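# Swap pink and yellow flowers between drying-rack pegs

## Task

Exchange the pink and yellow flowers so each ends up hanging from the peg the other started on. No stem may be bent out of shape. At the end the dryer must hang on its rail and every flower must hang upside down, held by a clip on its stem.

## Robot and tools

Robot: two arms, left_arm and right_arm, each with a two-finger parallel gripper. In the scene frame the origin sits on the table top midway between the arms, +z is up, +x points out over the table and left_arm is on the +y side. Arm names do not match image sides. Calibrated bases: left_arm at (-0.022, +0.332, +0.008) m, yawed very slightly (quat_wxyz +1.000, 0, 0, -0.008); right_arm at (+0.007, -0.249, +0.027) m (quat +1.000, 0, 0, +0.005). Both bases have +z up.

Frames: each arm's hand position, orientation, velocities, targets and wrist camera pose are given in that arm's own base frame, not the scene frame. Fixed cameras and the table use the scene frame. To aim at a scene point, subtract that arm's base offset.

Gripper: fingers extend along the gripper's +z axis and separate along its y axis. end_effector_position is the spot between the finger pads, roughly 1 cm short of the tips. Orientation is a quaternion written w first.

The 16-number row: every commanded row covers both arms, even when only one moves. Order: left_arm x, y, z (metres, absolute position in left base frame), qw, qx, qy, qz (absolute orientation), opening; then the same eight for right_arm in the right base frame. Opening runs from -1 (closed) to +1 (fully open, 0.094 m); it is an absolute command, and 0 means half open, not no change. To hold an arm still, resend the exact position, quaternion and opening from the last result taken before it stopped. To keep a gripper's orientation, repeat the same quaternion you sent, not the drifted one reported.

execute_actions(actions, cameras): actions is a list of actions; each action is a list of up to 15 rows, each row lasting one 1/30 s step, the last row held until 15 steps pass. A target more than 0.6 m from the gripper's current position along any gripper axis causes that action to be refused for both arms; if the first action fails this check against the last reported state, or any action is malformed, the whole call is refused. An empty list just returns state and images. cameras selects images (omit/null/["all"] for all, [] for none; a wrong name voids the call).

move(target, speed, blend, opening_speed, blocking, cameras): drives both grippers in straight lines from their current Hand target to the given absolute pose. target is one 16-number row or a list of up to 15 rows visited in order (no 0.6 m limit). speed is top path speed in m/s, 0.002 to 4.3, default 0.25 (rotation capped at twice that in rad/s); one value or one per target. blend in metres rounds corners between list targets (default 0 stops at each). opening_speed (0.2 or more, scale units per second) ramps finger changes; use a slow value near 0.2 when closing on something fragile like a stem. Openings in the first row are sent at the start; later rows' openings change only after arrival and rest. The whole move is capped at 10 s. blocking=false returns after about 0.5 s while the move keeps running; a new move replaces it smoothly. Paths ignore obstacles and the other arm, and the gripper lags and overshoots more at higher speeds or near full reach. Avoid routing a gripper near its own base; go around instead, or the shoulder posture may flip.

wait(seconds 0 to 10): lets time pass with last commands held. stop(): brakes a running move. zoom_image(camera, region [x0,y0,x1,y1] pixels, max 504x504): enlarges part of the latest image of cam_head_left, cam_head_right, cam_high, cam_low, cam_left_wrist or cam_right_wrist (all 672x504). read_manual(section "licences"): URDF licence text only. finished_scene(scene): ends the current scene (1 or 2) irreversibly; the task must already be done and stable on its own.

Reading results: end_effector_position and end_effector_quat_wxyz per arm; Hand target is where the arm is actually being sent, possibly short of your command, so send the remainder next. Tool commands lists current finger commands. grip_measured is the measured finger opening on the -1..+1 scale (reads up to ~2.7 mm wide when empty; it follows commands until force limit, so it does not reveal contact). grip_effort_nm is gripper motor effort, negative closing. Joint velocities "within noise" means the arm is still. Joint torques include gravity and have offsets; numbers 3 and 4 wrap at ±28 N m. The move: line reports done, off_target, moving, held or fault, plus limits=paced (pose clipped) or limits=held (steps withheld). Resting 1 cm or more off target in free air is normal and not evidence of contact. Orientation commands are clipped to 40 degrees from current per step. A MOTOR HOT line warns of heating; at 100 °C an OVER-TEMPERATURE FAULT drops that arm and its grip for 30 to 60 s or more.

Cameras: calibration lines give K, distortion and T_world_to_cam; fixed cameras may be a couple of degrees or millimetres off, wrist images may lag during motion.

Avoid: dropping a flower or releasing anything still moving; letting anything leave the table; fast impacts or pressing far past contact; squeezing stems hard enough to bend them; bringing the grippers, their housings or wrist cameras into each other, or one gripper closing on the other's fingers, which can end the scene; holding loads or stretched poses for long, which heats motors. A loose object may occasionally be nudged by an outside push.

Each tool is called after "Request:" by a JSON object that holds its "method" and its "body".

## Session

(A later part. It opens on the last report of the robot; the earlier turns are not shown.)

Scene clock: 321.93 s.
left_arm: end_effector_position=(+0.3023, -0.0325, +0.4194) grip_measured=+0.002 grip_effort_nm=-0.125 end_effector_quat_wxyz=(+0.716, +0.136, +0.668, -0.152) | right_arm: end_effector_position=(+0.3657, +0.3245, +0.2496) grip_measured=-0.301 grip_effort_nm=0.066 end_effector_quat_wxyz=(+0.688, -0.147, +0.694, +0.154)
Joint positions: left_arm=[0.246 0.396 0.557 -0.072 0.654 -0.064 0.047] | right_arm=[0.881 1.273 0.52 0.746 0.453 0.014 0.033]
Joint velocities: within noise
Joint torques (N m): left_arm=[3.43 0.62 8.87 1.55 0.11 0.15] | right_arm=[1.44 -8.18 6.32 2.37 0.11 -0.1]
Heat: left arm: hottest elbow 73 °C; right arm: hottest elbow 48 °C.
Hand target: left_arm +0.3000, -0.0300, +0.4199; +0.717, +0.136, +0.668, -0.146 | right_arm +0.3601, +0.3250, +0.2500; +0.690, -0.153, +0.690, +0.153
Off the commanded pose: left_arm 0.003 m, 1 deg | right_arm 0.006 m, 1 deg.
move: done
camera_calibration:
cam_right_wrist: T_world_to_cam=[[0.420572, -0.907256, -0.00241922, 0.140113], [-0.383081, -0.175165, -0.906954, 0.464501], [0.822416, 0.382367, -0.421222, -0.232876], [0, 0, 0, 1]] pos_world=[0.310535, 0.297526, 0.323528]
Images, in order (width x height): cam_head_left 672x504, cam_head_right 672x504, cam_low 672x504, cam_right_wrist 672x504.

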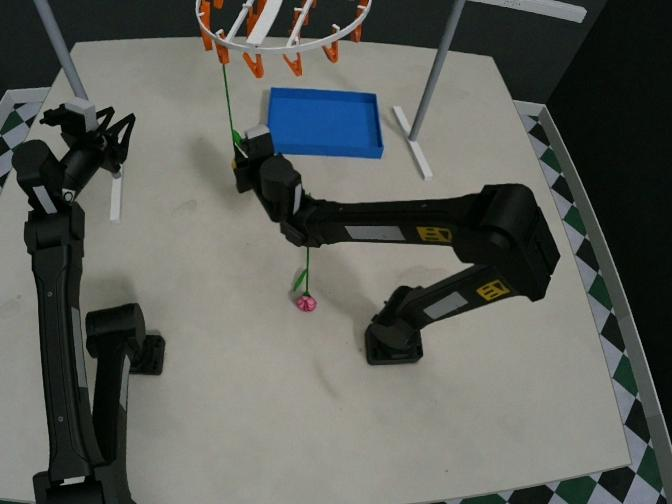

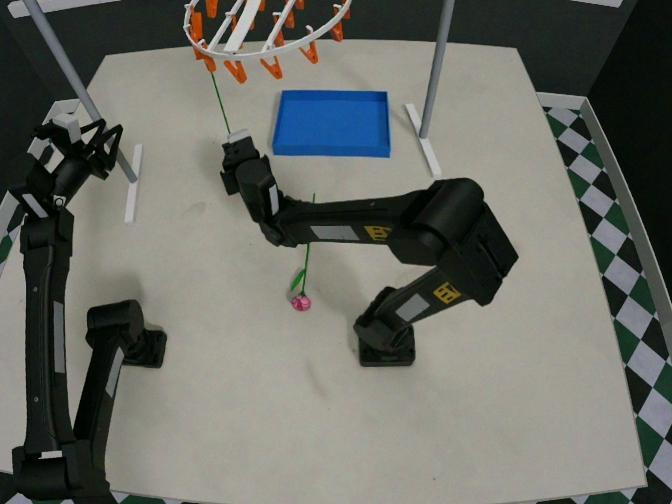

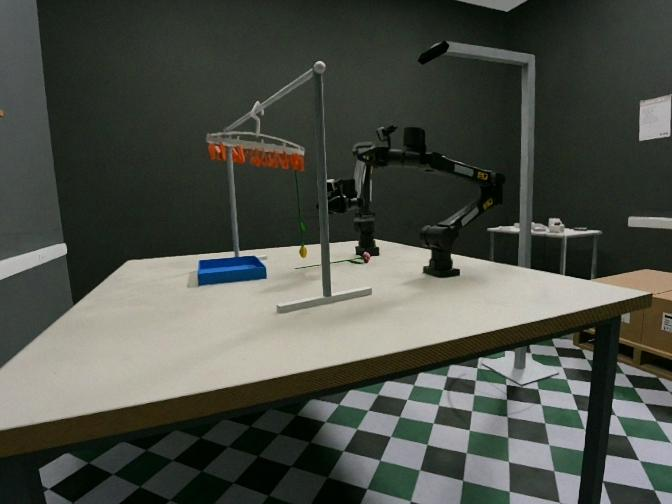

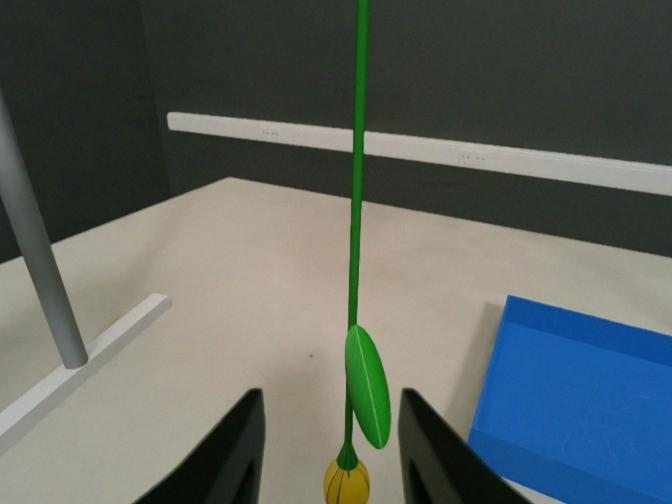

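Request:
{"method": "move", "body": {"target": [[0.30,-0.03,0.42,0.717,0.136,0.668,-0.146,-0.1,0.30,0.20,0.33,0.7071,0,0.7071,0,0],[0.30,-0.20,0.30,0.3827,0,0.9239,0,-0.1,0.29,-0.06,0.38,0.7071,0,0.7071,0,0.35],[0.29,-0.40,0.12,0,0,1,0,-0.1,0.29,-0.06,0.38,0.7071,0,0.7071,0,0.35]], "speed": 0.2, "cameras": ["cam_left_wrist","cam_head_left"]}}

Scene clock: 333.13 s.
left_arm: end_effector_position=(+0.2839, -0.3814, +0.1060) grip_measured=-0.098 grip_effort_nm=-0.120 end_effector_quat_wxyz=(-0.008, -0.001, +1.000, +0.013) | right_arm: end_effector_position=(+0.2900, -0.0573, +0.3431) grip_measured=+0.349 grip_effort_nm=0.071 end_effector_quat_wxyz=(+0.685, +0.009, +0.728, +0.014)
Joint positions: left_arm=[-0.931 1.681 1.284 -1.206 -0.003 -0.932 0.042] | right_arm=[-0.457 0.298 0.434 -0.203 -0.465 0.004 0.063]
Joint velocities: within noise
Joint torques (N m): left_arm=[1.73 -11.69 10.85 -0.05 0.09 -0.05] | right_arm=[-0.15 4.89 13.39 2.65 -0.13 -0.01]
Heat: left arm: hottest elbow 71 °C; right arm: hottest elbow 48 °C.
Hand target: left_arm +0.2895, -0.3993, +0.1202; +0.000, +0.000, +1.000, +0.000 | right_arm +0.2879, -0.0591, +0.3791; +0.707, +0.000, +0.707, +0.000
Off the commanded pose: left_arm 0.024 m, 2 deg | right_arm 0.037 m, 4 deg.
move: off_target (left_arm, right_arm); target 2's new opening was sent with right_arm's hand 0.037 m and 4 deg from that target
camera_calibration:
cam_left_wrist: T_world_to_cam=[[-0.0125165, -0.99941, -0.0319861, -0.374331], [-0.899817, -0.00269324, 0.436259, 0.246827], [-0.436088, 0.0342421, -0.899252, 0.322664], [0, 0, 0, 1]] pos_world=[0.358123, -0.384494, 0.170502]
Images, in order (width x height): cam_head_left 672x504, cam_left_wrist 672x504.

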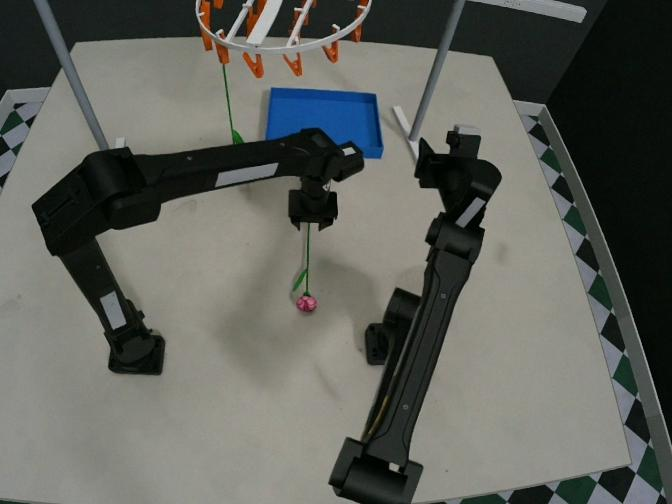

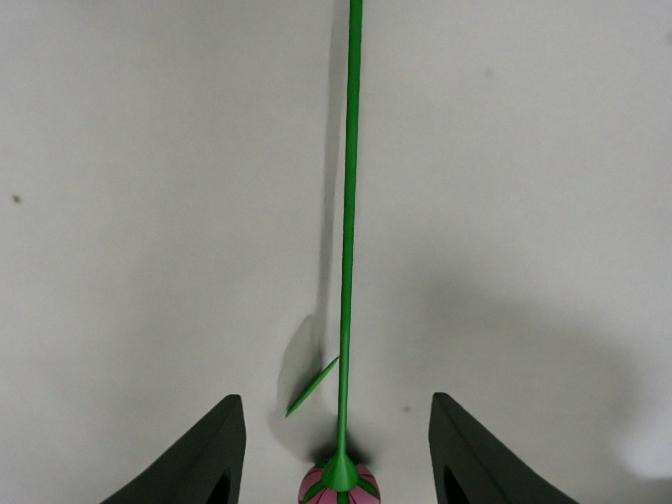

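Request:
{"method": "move", "body": {"target": [[0.294,-0.388,0.03,0,0.015,0.9999,0,-0.1,0.29,-0.06,0.38,0.7071,0,0.7071,0,0.35],[0.294,-0.386,-0.02,0,0.015,0.9999,0,-0.1,0.29,-0.06,0.38,0.7071,0,0.7071,0,0.35]], "speed": 0.12, "cameras": ["cam_left_wrist"]}}

Scene clock: 338.03 s.
left_arm: end_effector_position=(+0.2906, -0.3906, -0.0007) grip_measured=-0.098 grip_effort_nm=-0.115 end_effector_quat_wxyz=(+0.006, +0.016, +1.000, -0.006) | right_arm: end_effector_position=(+0.2900, -0.0573, +0.3431) grip_measured=+0.349 grip_effort_nm=0.076 end_effector_quat_wxyz=(+0.685, +0.009, +0.728, +0.014)
Joint positions: left_arm=[-0.931 1.822 1.159 -0.89 -0.002 -0.899 0.042] | right_arm=[-0.457 0.298 0.434 -0.203 -0.465 0.004 0.063]
Joint velocities: within noise
Joint torques (N m): left_arm=[3.37 -10.52 5.61 1.52 0.08 0.17] | right_arm=[-0.26 4.84 13.38 2.69 -0.11 -0.01]
Heat: left arm: hottest elbow 71 °C; right arm: hottest elbow 48 °C.
Hand target: left_arm +0.2934, -0.3856, -0.0193; +0.000, +0.015, +1.000, +0.000 | right_arm +0.2879, -0.0591, +0.3791; +0.707, +0.000, +0.707, +0.000
Off the commanded pose: left_arm 0.020 m, 1 deg | right_arm 0.037 m, 4 deg.
move: off_target (left_arm, right_arm)
camera_calibration:
cam_left_wrist: T_world_to_cam=[[-0.0457522, -0.998933, 0.00630768, -0.376909], [-0.911111, 0.0443174, 0.409773, 0.321095], [-0.409615, 0.013001, -0.912166, 0.213928], [0, 0, 0, 1]] pos_world=[0.362937, -0.393518, 0.0659391]
Images, in order (width x height): cam_left_wrist 672x504.

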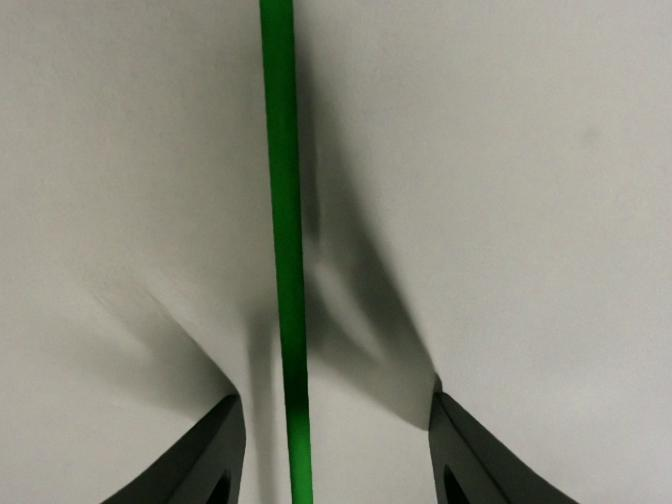

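Request:
{"method": "move", "body": {"target": [[0.294,-0.379,0.03,0,-0.010,1,0,-0.1,0.29,-0.06,0.38,0.7071,0,0.7071,0,0.35],[0.294,-0.379,-0.02,0,-0.010,1,0,-0.1,0.29,-0.06,0.38,0.7071,0,0.7071,0,0.35],[0.294,-0.379,-0.02,0,-0.010,1,0,-1,0.29,-0.06,0.38,0.7071,0,0.7071,0,0.35]], "speed": 0.1, "opening_speed": 1, "cameras": ["cam_left_wrist"]}}

Scene clock: 343.03 s.
left_arm: end_effector_position=(+0.2918, -0.3798, -0.0012) grip_measured=-0.946 grip_effort_nm=-0.994 end_effector_quat_wxyz=(+0.004, -0.005, +1.000, -0.004) | right_arm: end_effector_position=(+0.2900, -0.0573, +0.3431) grip_measured=+0.349 grip_effort_nm=0.066 end_effector_quat_wxyz=(+0.685, +0.009, +0.728, +0.014)
Joint positions: left_arm=[-0.916 1.809 1.137 -0.887 -0.003 -0.926 0.003] | right_arm=[-0.457 0.298 0.434 -0.203 -0.465 0.004 0.063]
Joint velocities: within noise
Joint torques (N m): left_arm=[2.96 -10.17 5.81 1.69 0.08 0.02] | right_arm=[-0.21 4.72 13.35 2.69 -0.12 -0.01]
Heat: left arm: hottest elbow 69 °C; right arm: hottest elbow 48 °C.
Hand target: left_arm +0.2935, -0.3784, -0.0194; +0.000, -0.010, +1.000, +0.000 | right_arm +0.2879, -0.0591, +0.3791; +0.707, +0.000, +0.707, +0.000
Off the commanded pose: left_arm 0.019 m, 1 deg | right_arm 0.037 m, 4 deg.
move: off_target (left_arm, right_arm); target 3's new opening was sent with left_arm's hand 0.020 m and 1 deg from that target
camera_calibration:
cam_left_wrist: T_world_to_cam=[[-0.00300035, -0.999993, 0.00223095, -0.379078], [-0.910829, 0.0036537, 0.412767, 0.306352], [-0.412773, -0.00079357, -0.910834, 0.209524], [0, 0, 0, 1]] pos_world=[0.364382, -0.380028, 0.0652354]
Images, in order (width x height): cam_left_wrist 672x504.

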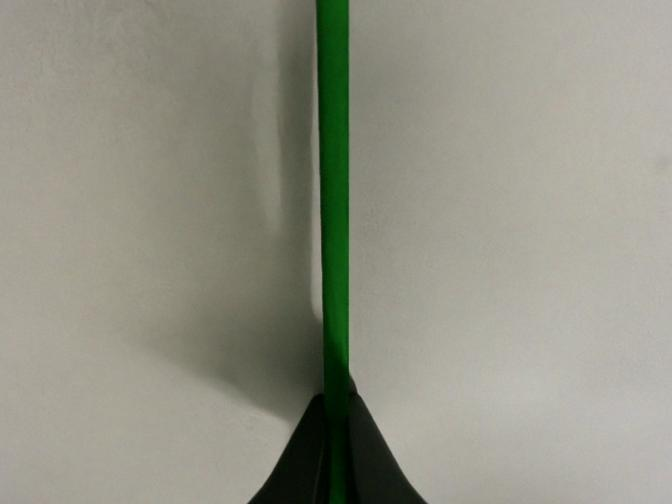

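Request:
{"method": "move", "body": {"target": [[0.29,-0.379,0.10,0,-0.010,1,0,-1,0.30,0.02,0.44,0.684,-0.262,0.616,0.2905,0.35],[0.31,-0.36,0.19,0.38,0,0.925,0,-1,0.34,0.07,0.46,0.684,-0.262,0.616,0.2905,0.35],[0.38,-0.36,0.18,0.720,0.119,0.672,-0.127,-1,0.40,0.125,0.46,0.684,-0.262,0.616,0.2905,0.35],[0.40,-0.36,0.18,0.720,0.119,0.672,-0.127,-1,0.44,0.163,0.463,0.684,-0.262,0.616,0.2905,0.35]], "speed": 0.15}}

Scene clock: 356.33 s.
left_arm: end_effector_position=(+0.3898, -0.3545, +0.1693) grip_measured=-0.951 grip_effort_nm=-1.067 end_effector_quat_wxyz=(+0.708, +0.128, +0.683, -0.124) | right_arm: end_effector_position=(+0.4343, +0.1574, +0.4261) grip_measured=+0.349 grip_effort_nm=0.071 end_effector_quat_wxyz=(+0.660, -0.247, +0.644, +0.299)
Joint positions: left_arm=[-0.909 1.666 0.566 1.14 -0.551 0.033 0.002] | right_arm=[0.113 0.976 0.794 0.247 -0.678 0.101 0.063]
Joint velocities: within noise
Joint torques (N m): left_arm=[3.25 -8.41 6.94 2.92 0.17 0.17] | right_arm=[1.44 -4.25 13.61 2.58 0.11 -0.11]
Heat: left arm: hottest elbow 65 °C; right arm: hottest elbow 51 °C.
Hand target: left_arm +0.3996, -0.3594, +0.1801; +0.720, +0.119, +0.672, -0.127 | right_arm +0.4375, +0.1621, +0.4622; +0.684, -0.262, +0.616, +0.291
Off the commanded pose: left_arm 0.016 m, 2 deg | right_arm 0.038 m, 5 deg.
move: off_target (left_arm, right_arm)
camera_calibration:
cam_left_wrist: T_world_to_cam=[[-0.343882, -0.938664, -0.0255848, -0.194469], [-0.357663, 0.156126, -0.920707, 0.389297], [0.86823, -0.307464, -0.389414, -0.291055], [0, 0, 0, 1]] pos_world=[0.325065, -0.332809, 0.240112]
cam_right_wrist: T_world_to_cam=[[0.716449, -0.695772, -0.0510077, -0.180983], [-0.291161, -0.231768, -0.928175, 0.599597], [0.633976, 0.679841, -0.368632, -0.13832], [0, 0, 0, 1]] pos_world=[0.391936, 0.10708, 0.49631]

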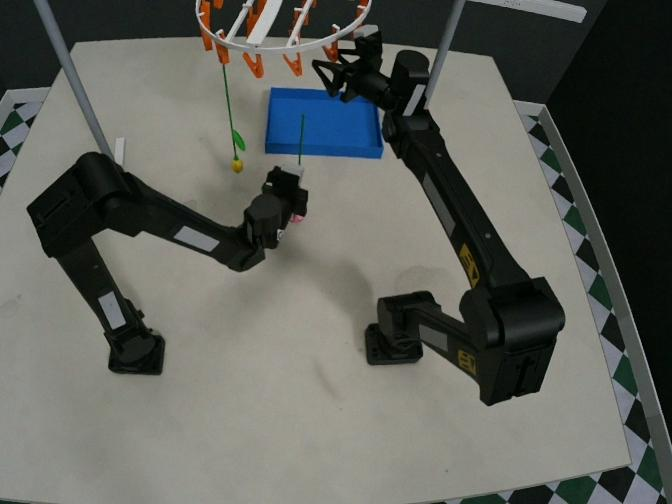

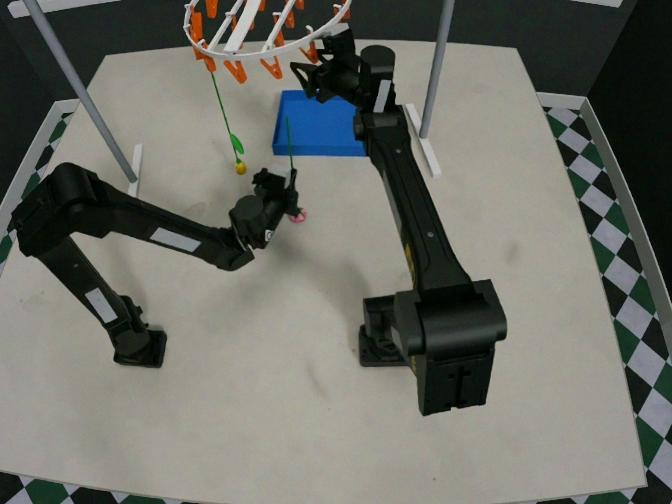

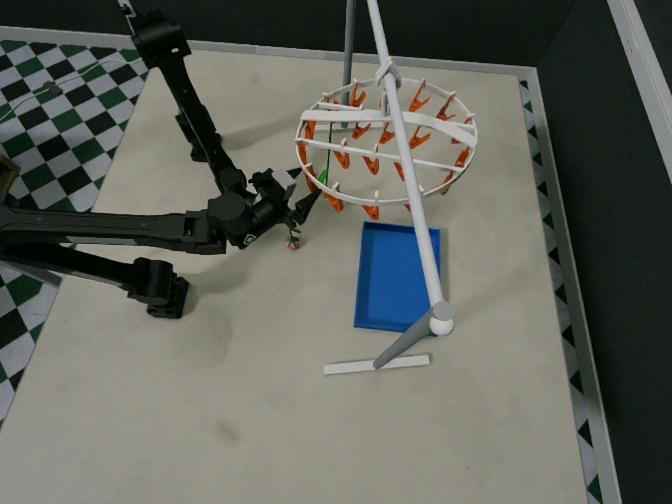

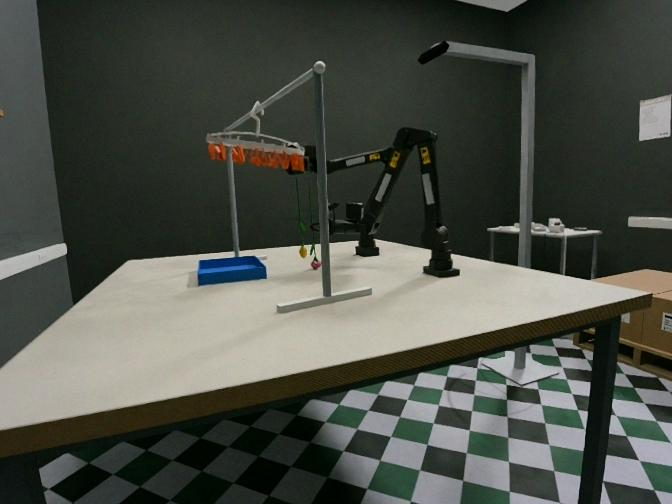

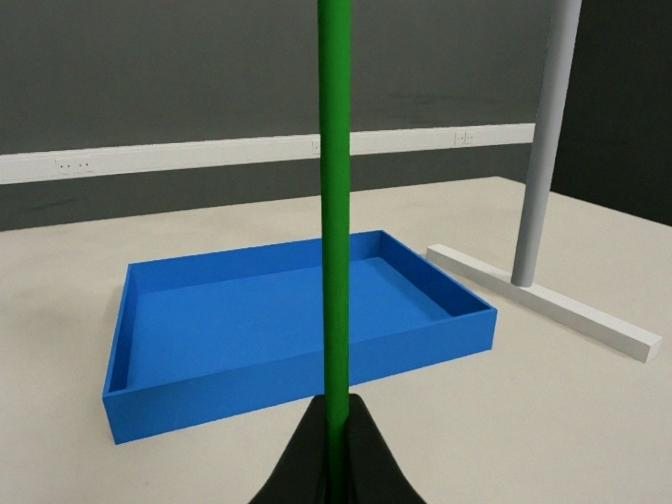

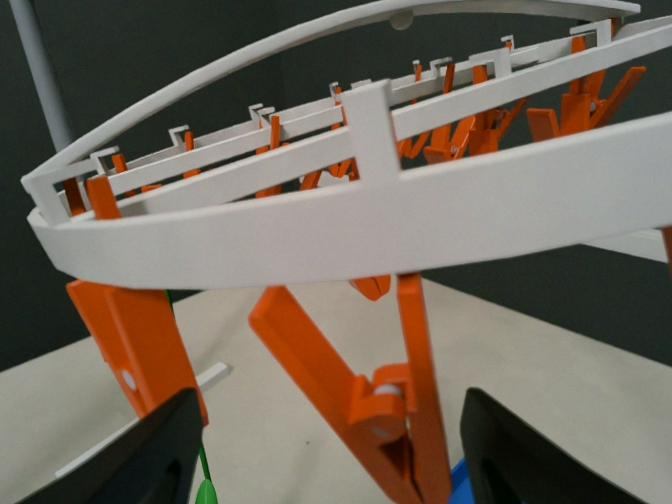

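Request:
{"method": "move", "body": {"target": [[0.40,-0.36,0.18,0.720,0.119,0.672,-0.127,-1,0.463,0.183,0.463,0.684,-0.262,0.616,0.2905,0.3],[0.40,-0.36,0.18,0.720,0.119,0.672,-0.127,-1,0.476,0.193,0.462,0.684,-0.262,0.616,0.2905,0.3]], "speed": 0.08, "cameras": ["cam_right_wrist","cam_head_left"]}}

Request:
{"method": "zoom_image", "body": {"camera": "cam_head_left", "region": [290, 20, 370, 100]}}

Scene clock: 363.87 s.
left_arm: end_effector_position=(+0.3898, -0.3545, +0.1693) grip_measured=-0.951 grip_effort_nm=-1.062 end_effector_quat_wxyz=(+0.708, +0.128, +0.683, -0.124) | right_arm: end_effector_position=(+0.4686, +0.1863, +0.4265) grip_measured=+0.301 grip_effort_nm=-0.071 end_effector_quat_wxyz=(+0.660, -0.249, +0.643, +0.298)
Joint positions: left_arm=[-0.909 1.666 0.566 1.14 -0.551 0.033 0.002] | right_arm=[0.183 1.091 0.869 0.282 -0.608 0.089 0.061]
Joint velocities: within noise
Joint torques (N m): left_arm=[3.25 -8.47 6.94 2.92 0.16 0.16] | right_arm=[1.38 -6.24 13.6 2.48 0.11 -0.14]
Heat: left arm: hottest elbow 64 °C; right arm: hottest elbow 51 °C.
Hand target: left_arm +0.3996, -0.3595, +0.1801; +0.720, +0.119, +0.672, -0.127 | right_arm +0.4733, +0.1919, +0.4613; +0.684, -0.262, +0.616, +0.290
Off the commanded pose: left_arm 0.016 m, 2 deg | right_arm 0.037 m, 4 deg.
move: off_target (left_arm, right_arm)
camera_calibration:
cam_right_wrist: T_world_to_cam=[[0.716889, -0.695734, -0.0449889, -0.188185], [-0.287405, -0.23612, -0.928249, 0.615817], [0.635191, 0.678382, -0.369229, -0.179693], [0, 0, 0, 1]] pos_world=[0.426036, 0.136381, 0.496817]
Images, in order (width x height): cam_head_left 672x504, cam_right_wrist 672x504.

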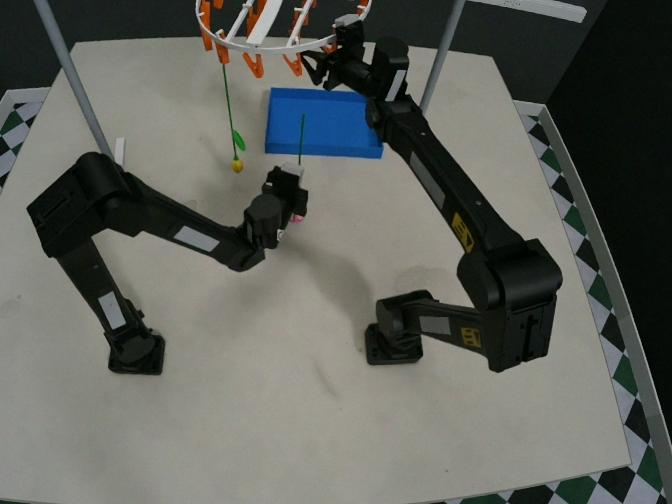

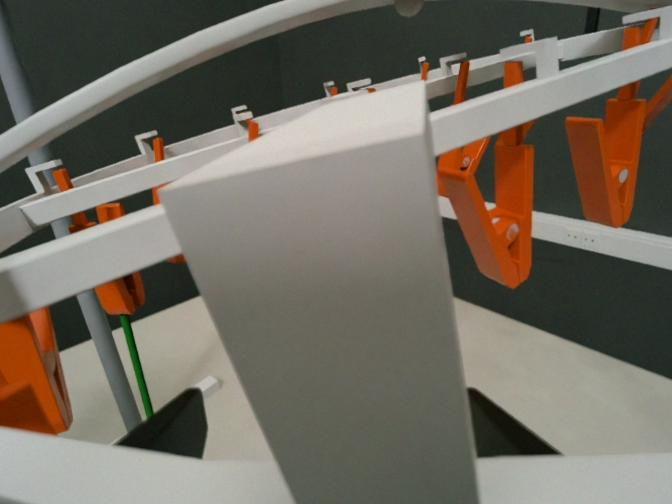

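Scaled by 6.300 from the camera's 672x504 image, which has a finer 960x720 frame.

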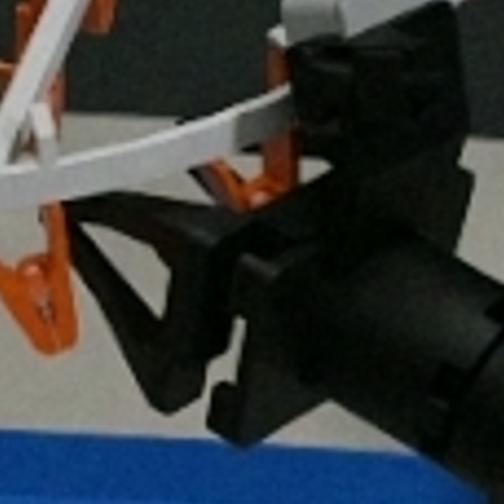

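Request:
{"method": "move", "body": {"target": [0.47,-0.40,0.18,0.720,0.119,0.672,-0.127,-1,0.476,0.193,0.462,0.684,-0.262,0.616,0.2905,-1], "opening_speed": 0.5, "speed": 0.1, "cameras": ["cam_right_wrist","cam_head_left","cam_low"]}}

Request:
{"method": "zoom_image", "body": {"camera": "cam_head_left", "region": [290, 20, 370, 100]}}

Request:
{"method": "zoom_image", "body": {"camera": "cam_low", "region": [270, 140, 320, 190]}}

Scene clock: 368.80 s.
left_arm: end_effector_position=(+0.4558, -0.3935, +0.1723) grip_measured=-0.951 grip_effort_nm=-1.067 end_effector_quat_wxyz=(+0.714, +0.125, +0.677, -0.127) | right_arm: end_effector_position=(+0.4688, +0.1863, +0.4276) grip_measured=-0.654 grip_effort_nm=-1.033 end_effector_quat_wxyz=(+0.662, -0.250, +0.641, +0.296)
Joint positions: left_arm=[-0.845 1.793 0.772 1.079 -0.486 0.033 0.002] | right_arm=[0.183 1.091 0.87 0.284 -0.607 0.084 0.016]
Joint velocities: within noise
Joint torques (N m): left_arm=[3.43 -10.64 8.27 1.68 0.16 0.1] | right_arm=[1.38 -6.07 13.53 2.45 0.06 -0.09]
Heat: left arm: hottest elbow 63 °C; right arm: hottest elbow 53 °C.
Hand target: left_arm +0.4694, -0.3992, +0.1802; +0.720, +0.119, +0.672, -0.127 | right_arm +0.4736, +0.1920, +0.4612; +0.684, -0.262, +0.616, +0.291
Off the commanded pose: left_arm 0.017 m, 1 deg | right_arm 0.036 m, 4 deg.
move: off_target (left_arm, right_arm)
camera_calibration:
cam_right_wrist: T_world_to_cam=[[0.716465, -0.69657, -0.0383088, -0.19082], [-0.281571, -0.238498, -0.929428, 0.61505], [0.638275, 0.67669, -0.36701, -0.181488], [0, 0, 0, 1]] pos_world=[0.425736, 0.136579, 0.497727]
Images, in order (width x height): cam_head_left 672x504, cam_low 672x504, cam_right_wrist 672x504.

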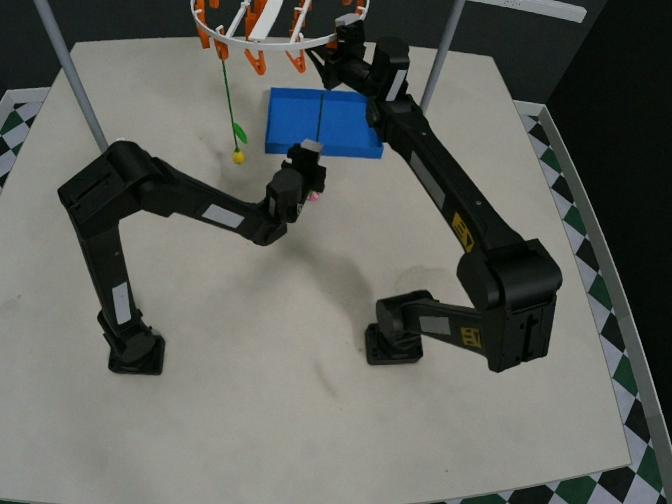

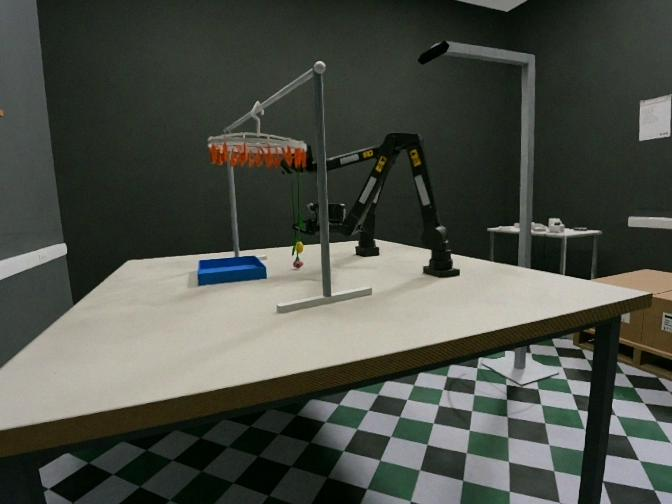

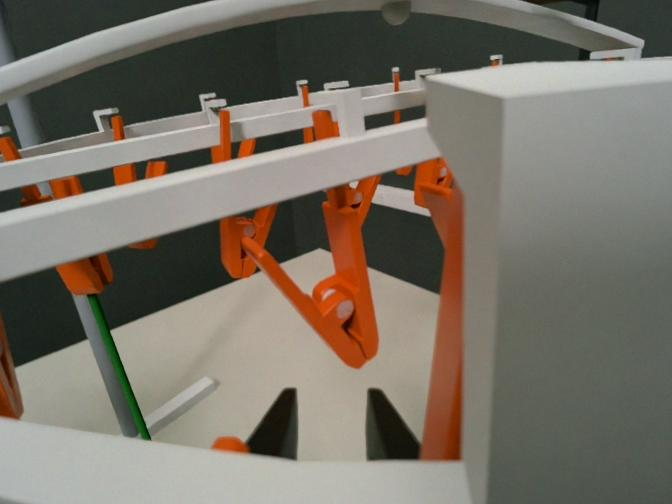

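Scaled by 6.300 from the camera's 672x504 image, which has a finer 960x720 frame.

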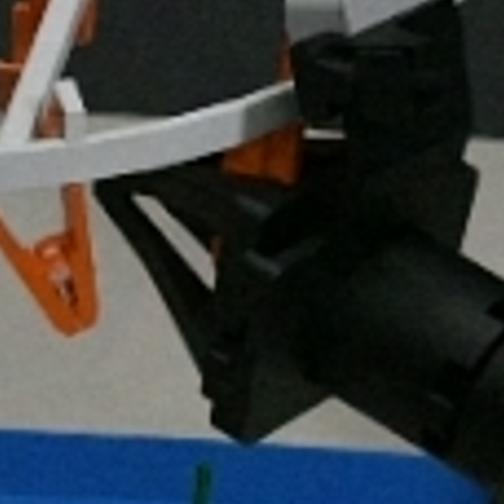

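Scaled by 10.080 from the camera's 672x504 image, which has a finer 960x720 frame.

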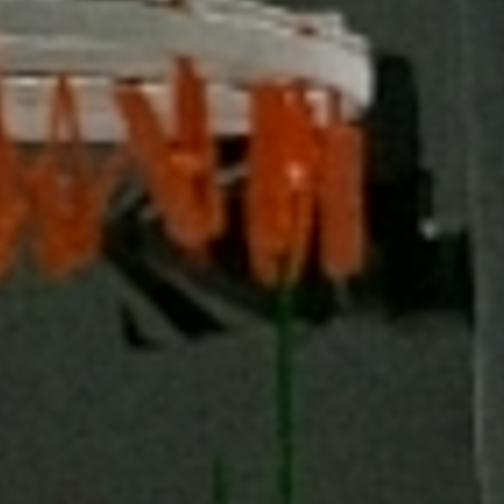

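Request:
{"method": "move", "body": {"target": [0.500,-0.407,0.225,0.720,0.119,0.672,-0.127,-1,0.476,0.193,0.462,0.684,-0.262,0.616,0.2905,-1], "speed": 0.1, "cameras": ["cam_high","cam_head_left","cam_low","cam_head_right"]}}

Request:
{"method": "zoom_image", "body": {"camera": "cam_head_left", "region": [300, 40, 360, 100]}}

Request:
{"method": "zoom_image", "body": {"camera": "cam_low", "region": [275, 150, 315, 190]}}

Request:
{"method": "zoom_image", "body": {"camera": "cam_high", "region": [290, 160, 350, 220]}}

Request:
{"method": "zoom_image", "body": {"camera": "cam_head_right", "region": [270, 30, 330, 90]}}

Scene clock: 374.77 s.
left_arm: end_effector_position=(+0.4866, -0.4020, +0.1961) grip_measured=-0.951 grip_effort_nm=-1.067 end_effector_quat_wxyz=(+0.705, +0.132, +0.687, -0.119) | right_arm: end_effector_position=(+0.4688, +0.1863, +0.4276) grip_measured=-0.654 grip_effort_nm=-1.033 end_effector_quat_wxyz=(+0.662, -0.250, +0.641, +0.296)
Joint positions: left_arm=[-0.808 1.761 0.862 0.923 -0.45 0.033 0.002] | right_arm=[0.183 1.091 0.87 0.284 -0.607 0.084 0.016]
Joint velocities: within noise
Joint torques (N m): left_arm=[3.25 -13.39 9.29 1.7 0.16 0.06] | right_arm=[1.38 -6.07 13.55 2.52 0.07 -0.09]
Heat: left arm: hottest elbow 62 °C; right arm: hottest elbow 55 °C.
Hand target: left_arm +0.4987, -0.4059, +0.2253; +0.720, +0.119, +0.672, -0.127 | right_arm +0.4736, +0.1920, +0.4612; +0.684, -0.262, +0.616, +0.291
Off the commanded pose: left_arm 0.032 m, 3 deg | right_arm 0.036 m, 4 deg.
move: off_target (left_arm, right_arm)
Images, in order (width x height): cam_head_left 672x504, cam_head_right 672x504, cam_high 672x504, cam_low 672x504.

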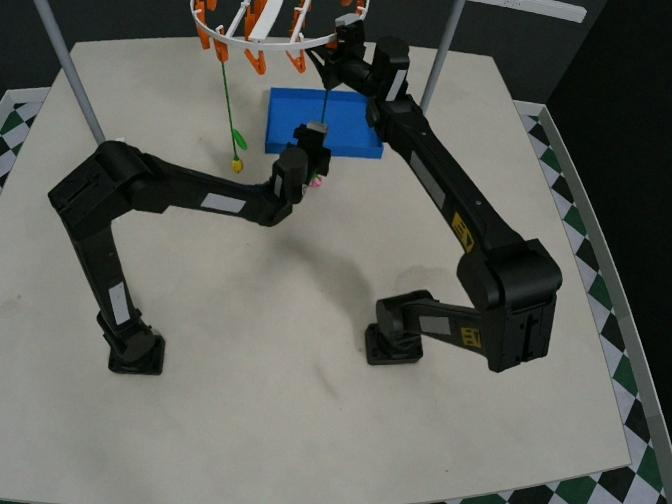

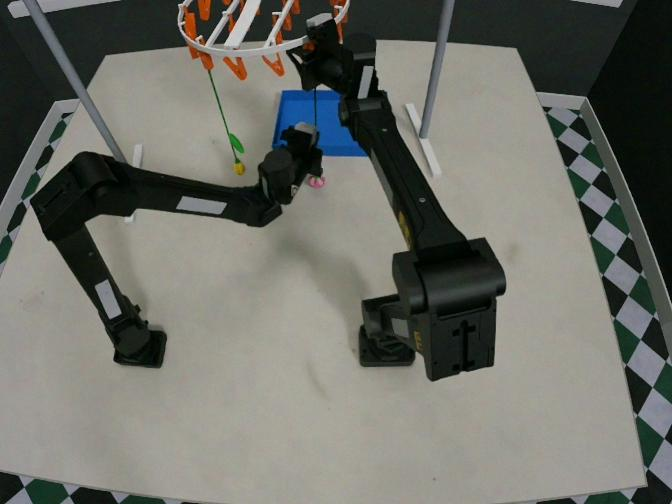

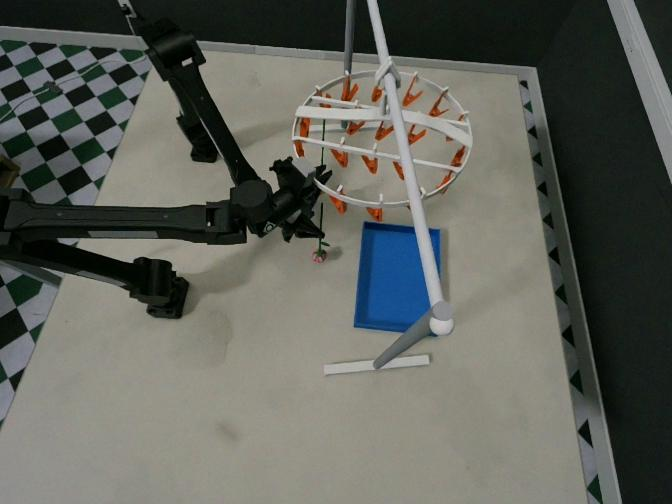

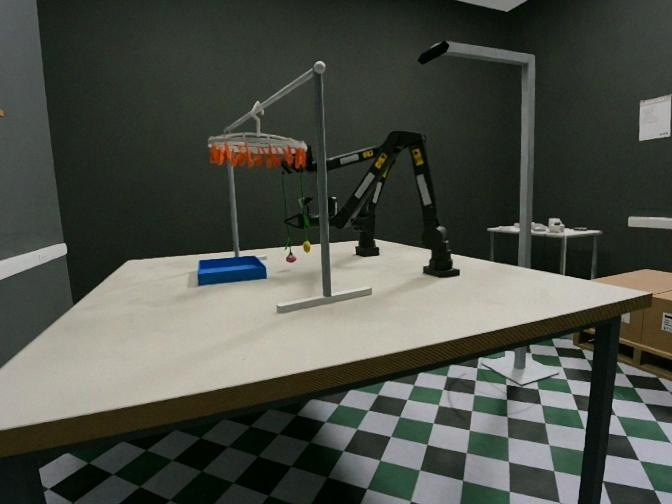

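Scaled by 8.400 from the camera's 672x504 image, which has a finer 960x720 frame.

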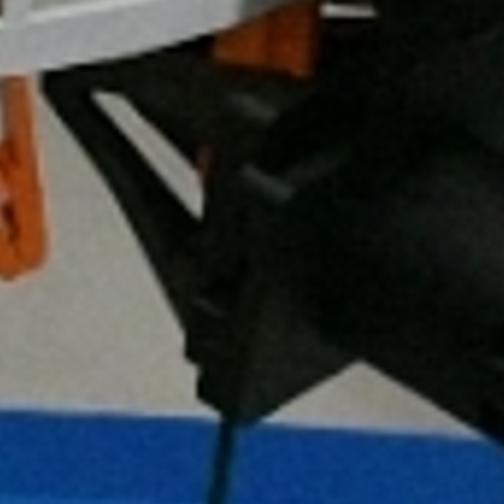

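Scaled by 12.600 from the camera's 672x504 image, which has a finer 960x720 frame.

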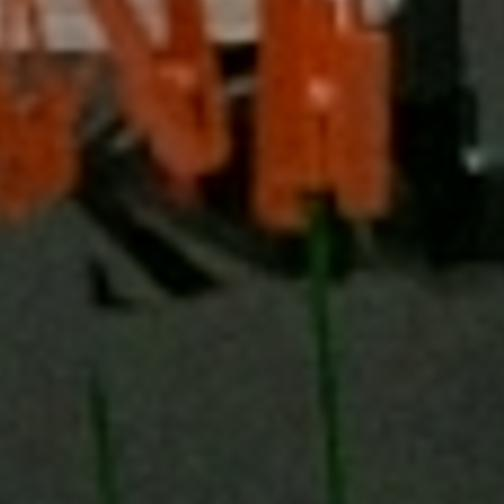

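Scaled by 8.400 from the camera's 672x504 image, which has a finer 960x720 frame.

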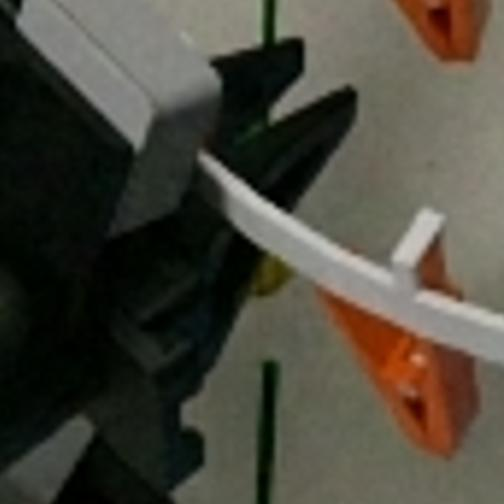

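Scaled by 8.400 from the camera's 672x504 image, which has a finer 960x720 frame.

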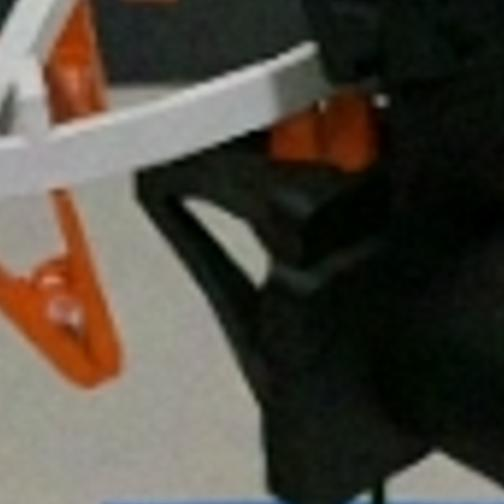

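Request:
{"method": "move", "body": {"target": [0.509,-0.410,0.25,0.720,0.119,0.672,-0.127,-1,0.476,0.193,0.462,0.684,-0.262,0.616,0.2905,-1], "speed": 0.1, "cameras": ["cam_high","cam_head_left","cam_low","cam_head_right"]}}

Request:
{"method": "zoom_image", "body": {"camera": "cam_head_left", "region": [310, 40, 350, 80]}}

Request:
{"method": "zoom_image", "body": {"camera": "cam_low", "region": [265, 145, 305, 185]}}

Request:
{"method": "zoom_image", "body": {"camera": "cam_high", "region": [300, 160, 350, 210]}}

Request:
{"method": "zoom_image", "body": {"camera": "cam_head_right", "region": [290, 40, 330, 80]}}

Scene clock: 389.27 s.
left_arm: end_effector_position=(+0.4949, -0.4063, +0.2174) grip_measured=-0.951 grip_effort_nm=-1.067 end_effector_quat_wxyz=(+0.703, +0.134, +0.688, -0.119) | right_arm: end_effector_position=(+0.4688, +0.1863, +0.4276) grip_measured=-0.654 grip_effort_nm=-1.038 end_effector_quat_wxyz=(+0.662, -0.250, +0.641, +0.296)
Joint positions: left_arm=[-0.802 1.727 0.9 0.846 -0.441 0.033 0.002] | right_arm=[0.183 1.091 0.87 0.284 -0.607 0.084 0.016]
Joint velocities: within noise
Joint torques (N m): left_arm=[3.49 -13.57 9.92 1.65 0.15 0.05] | right_arm=[1.38 -6.01 13.59 2.54 0.08 -0.08]
Heat: left arm: hottest elbow 61 °C; right arm: hottest elbow 57 °C.
Hand target: left_arm +0.5075, -0.4086, +0.2500; +0.720, +0.119, +0.672, -0.127 | right_arm +0.4736, +0.1920, +0.4612; +0.684, -0.262, +0.616, +0.291
Off the commanded pose: left_arm 0.036 m, 3 deg | right_arm 0.036 m, 4 deg.
move: off_target (left_arm, right_arm)
Images, in order (width x height): cam_head_left 672x504, cam_head_right 672x504, cam_high 672x504, cam_low 672x504.

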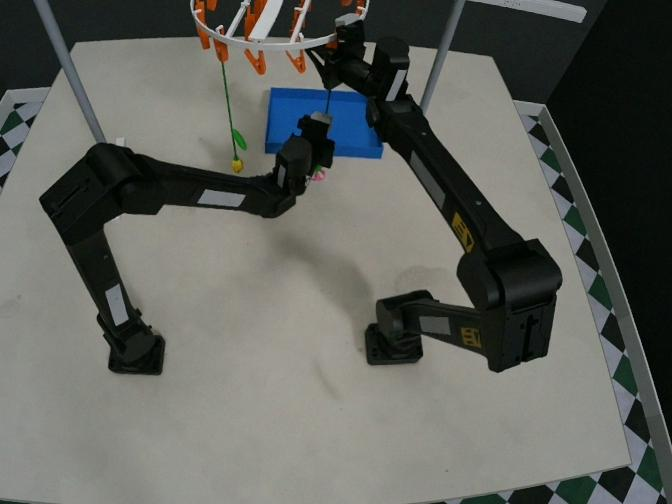

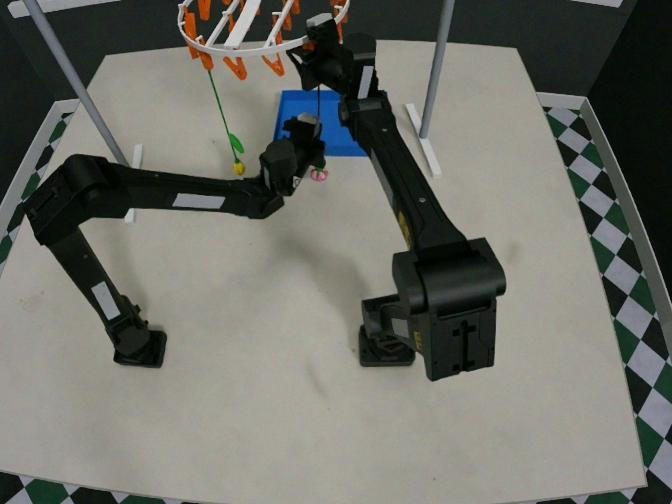

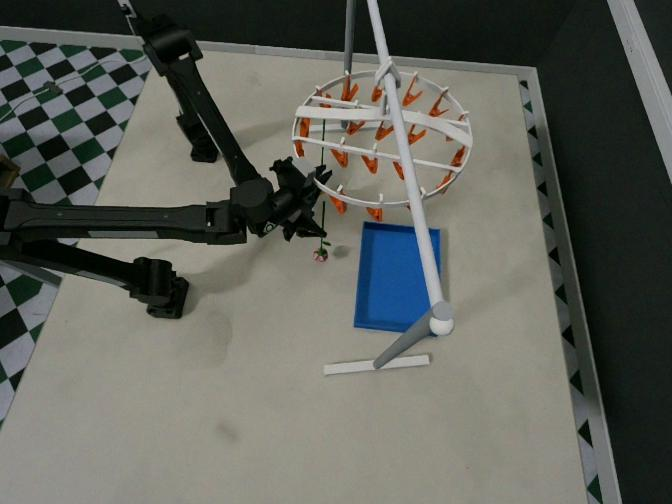

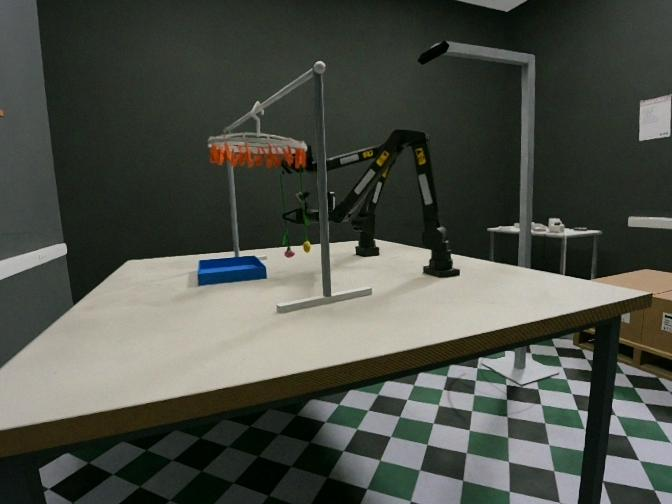

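Scaled by 12.600 from the camera's 672x504 image, which has a finer 960x720 frame.

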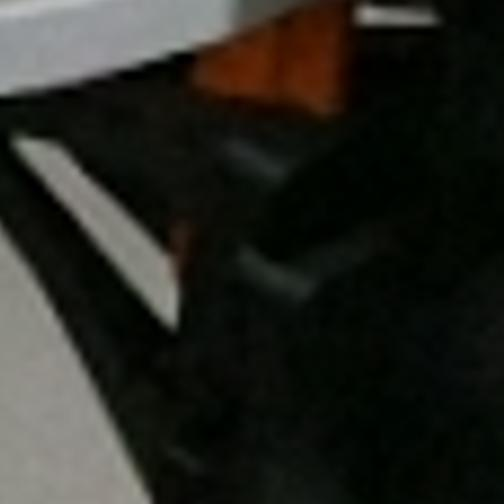

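Scaled by 12.600 from the camera's 672x504 image, which has a finer 960x720 frame.

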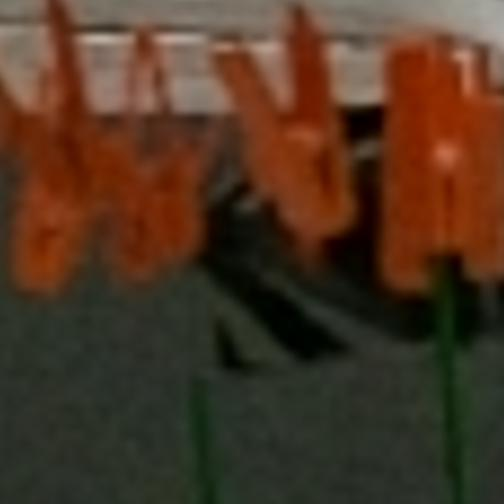

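Scaled by 10.080 from the camera's 672x504 image, which has a finer 960x720 frame.

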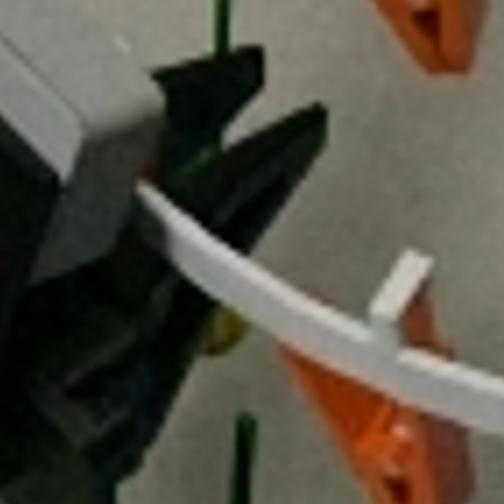

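Scaled by 12.600 from the camera's 672x504 image, which has a finer 960x720 frame.

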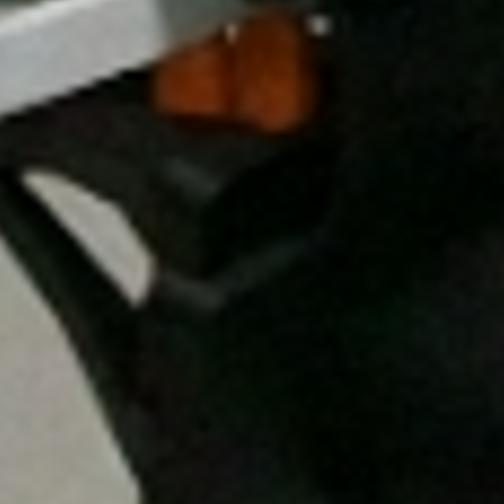

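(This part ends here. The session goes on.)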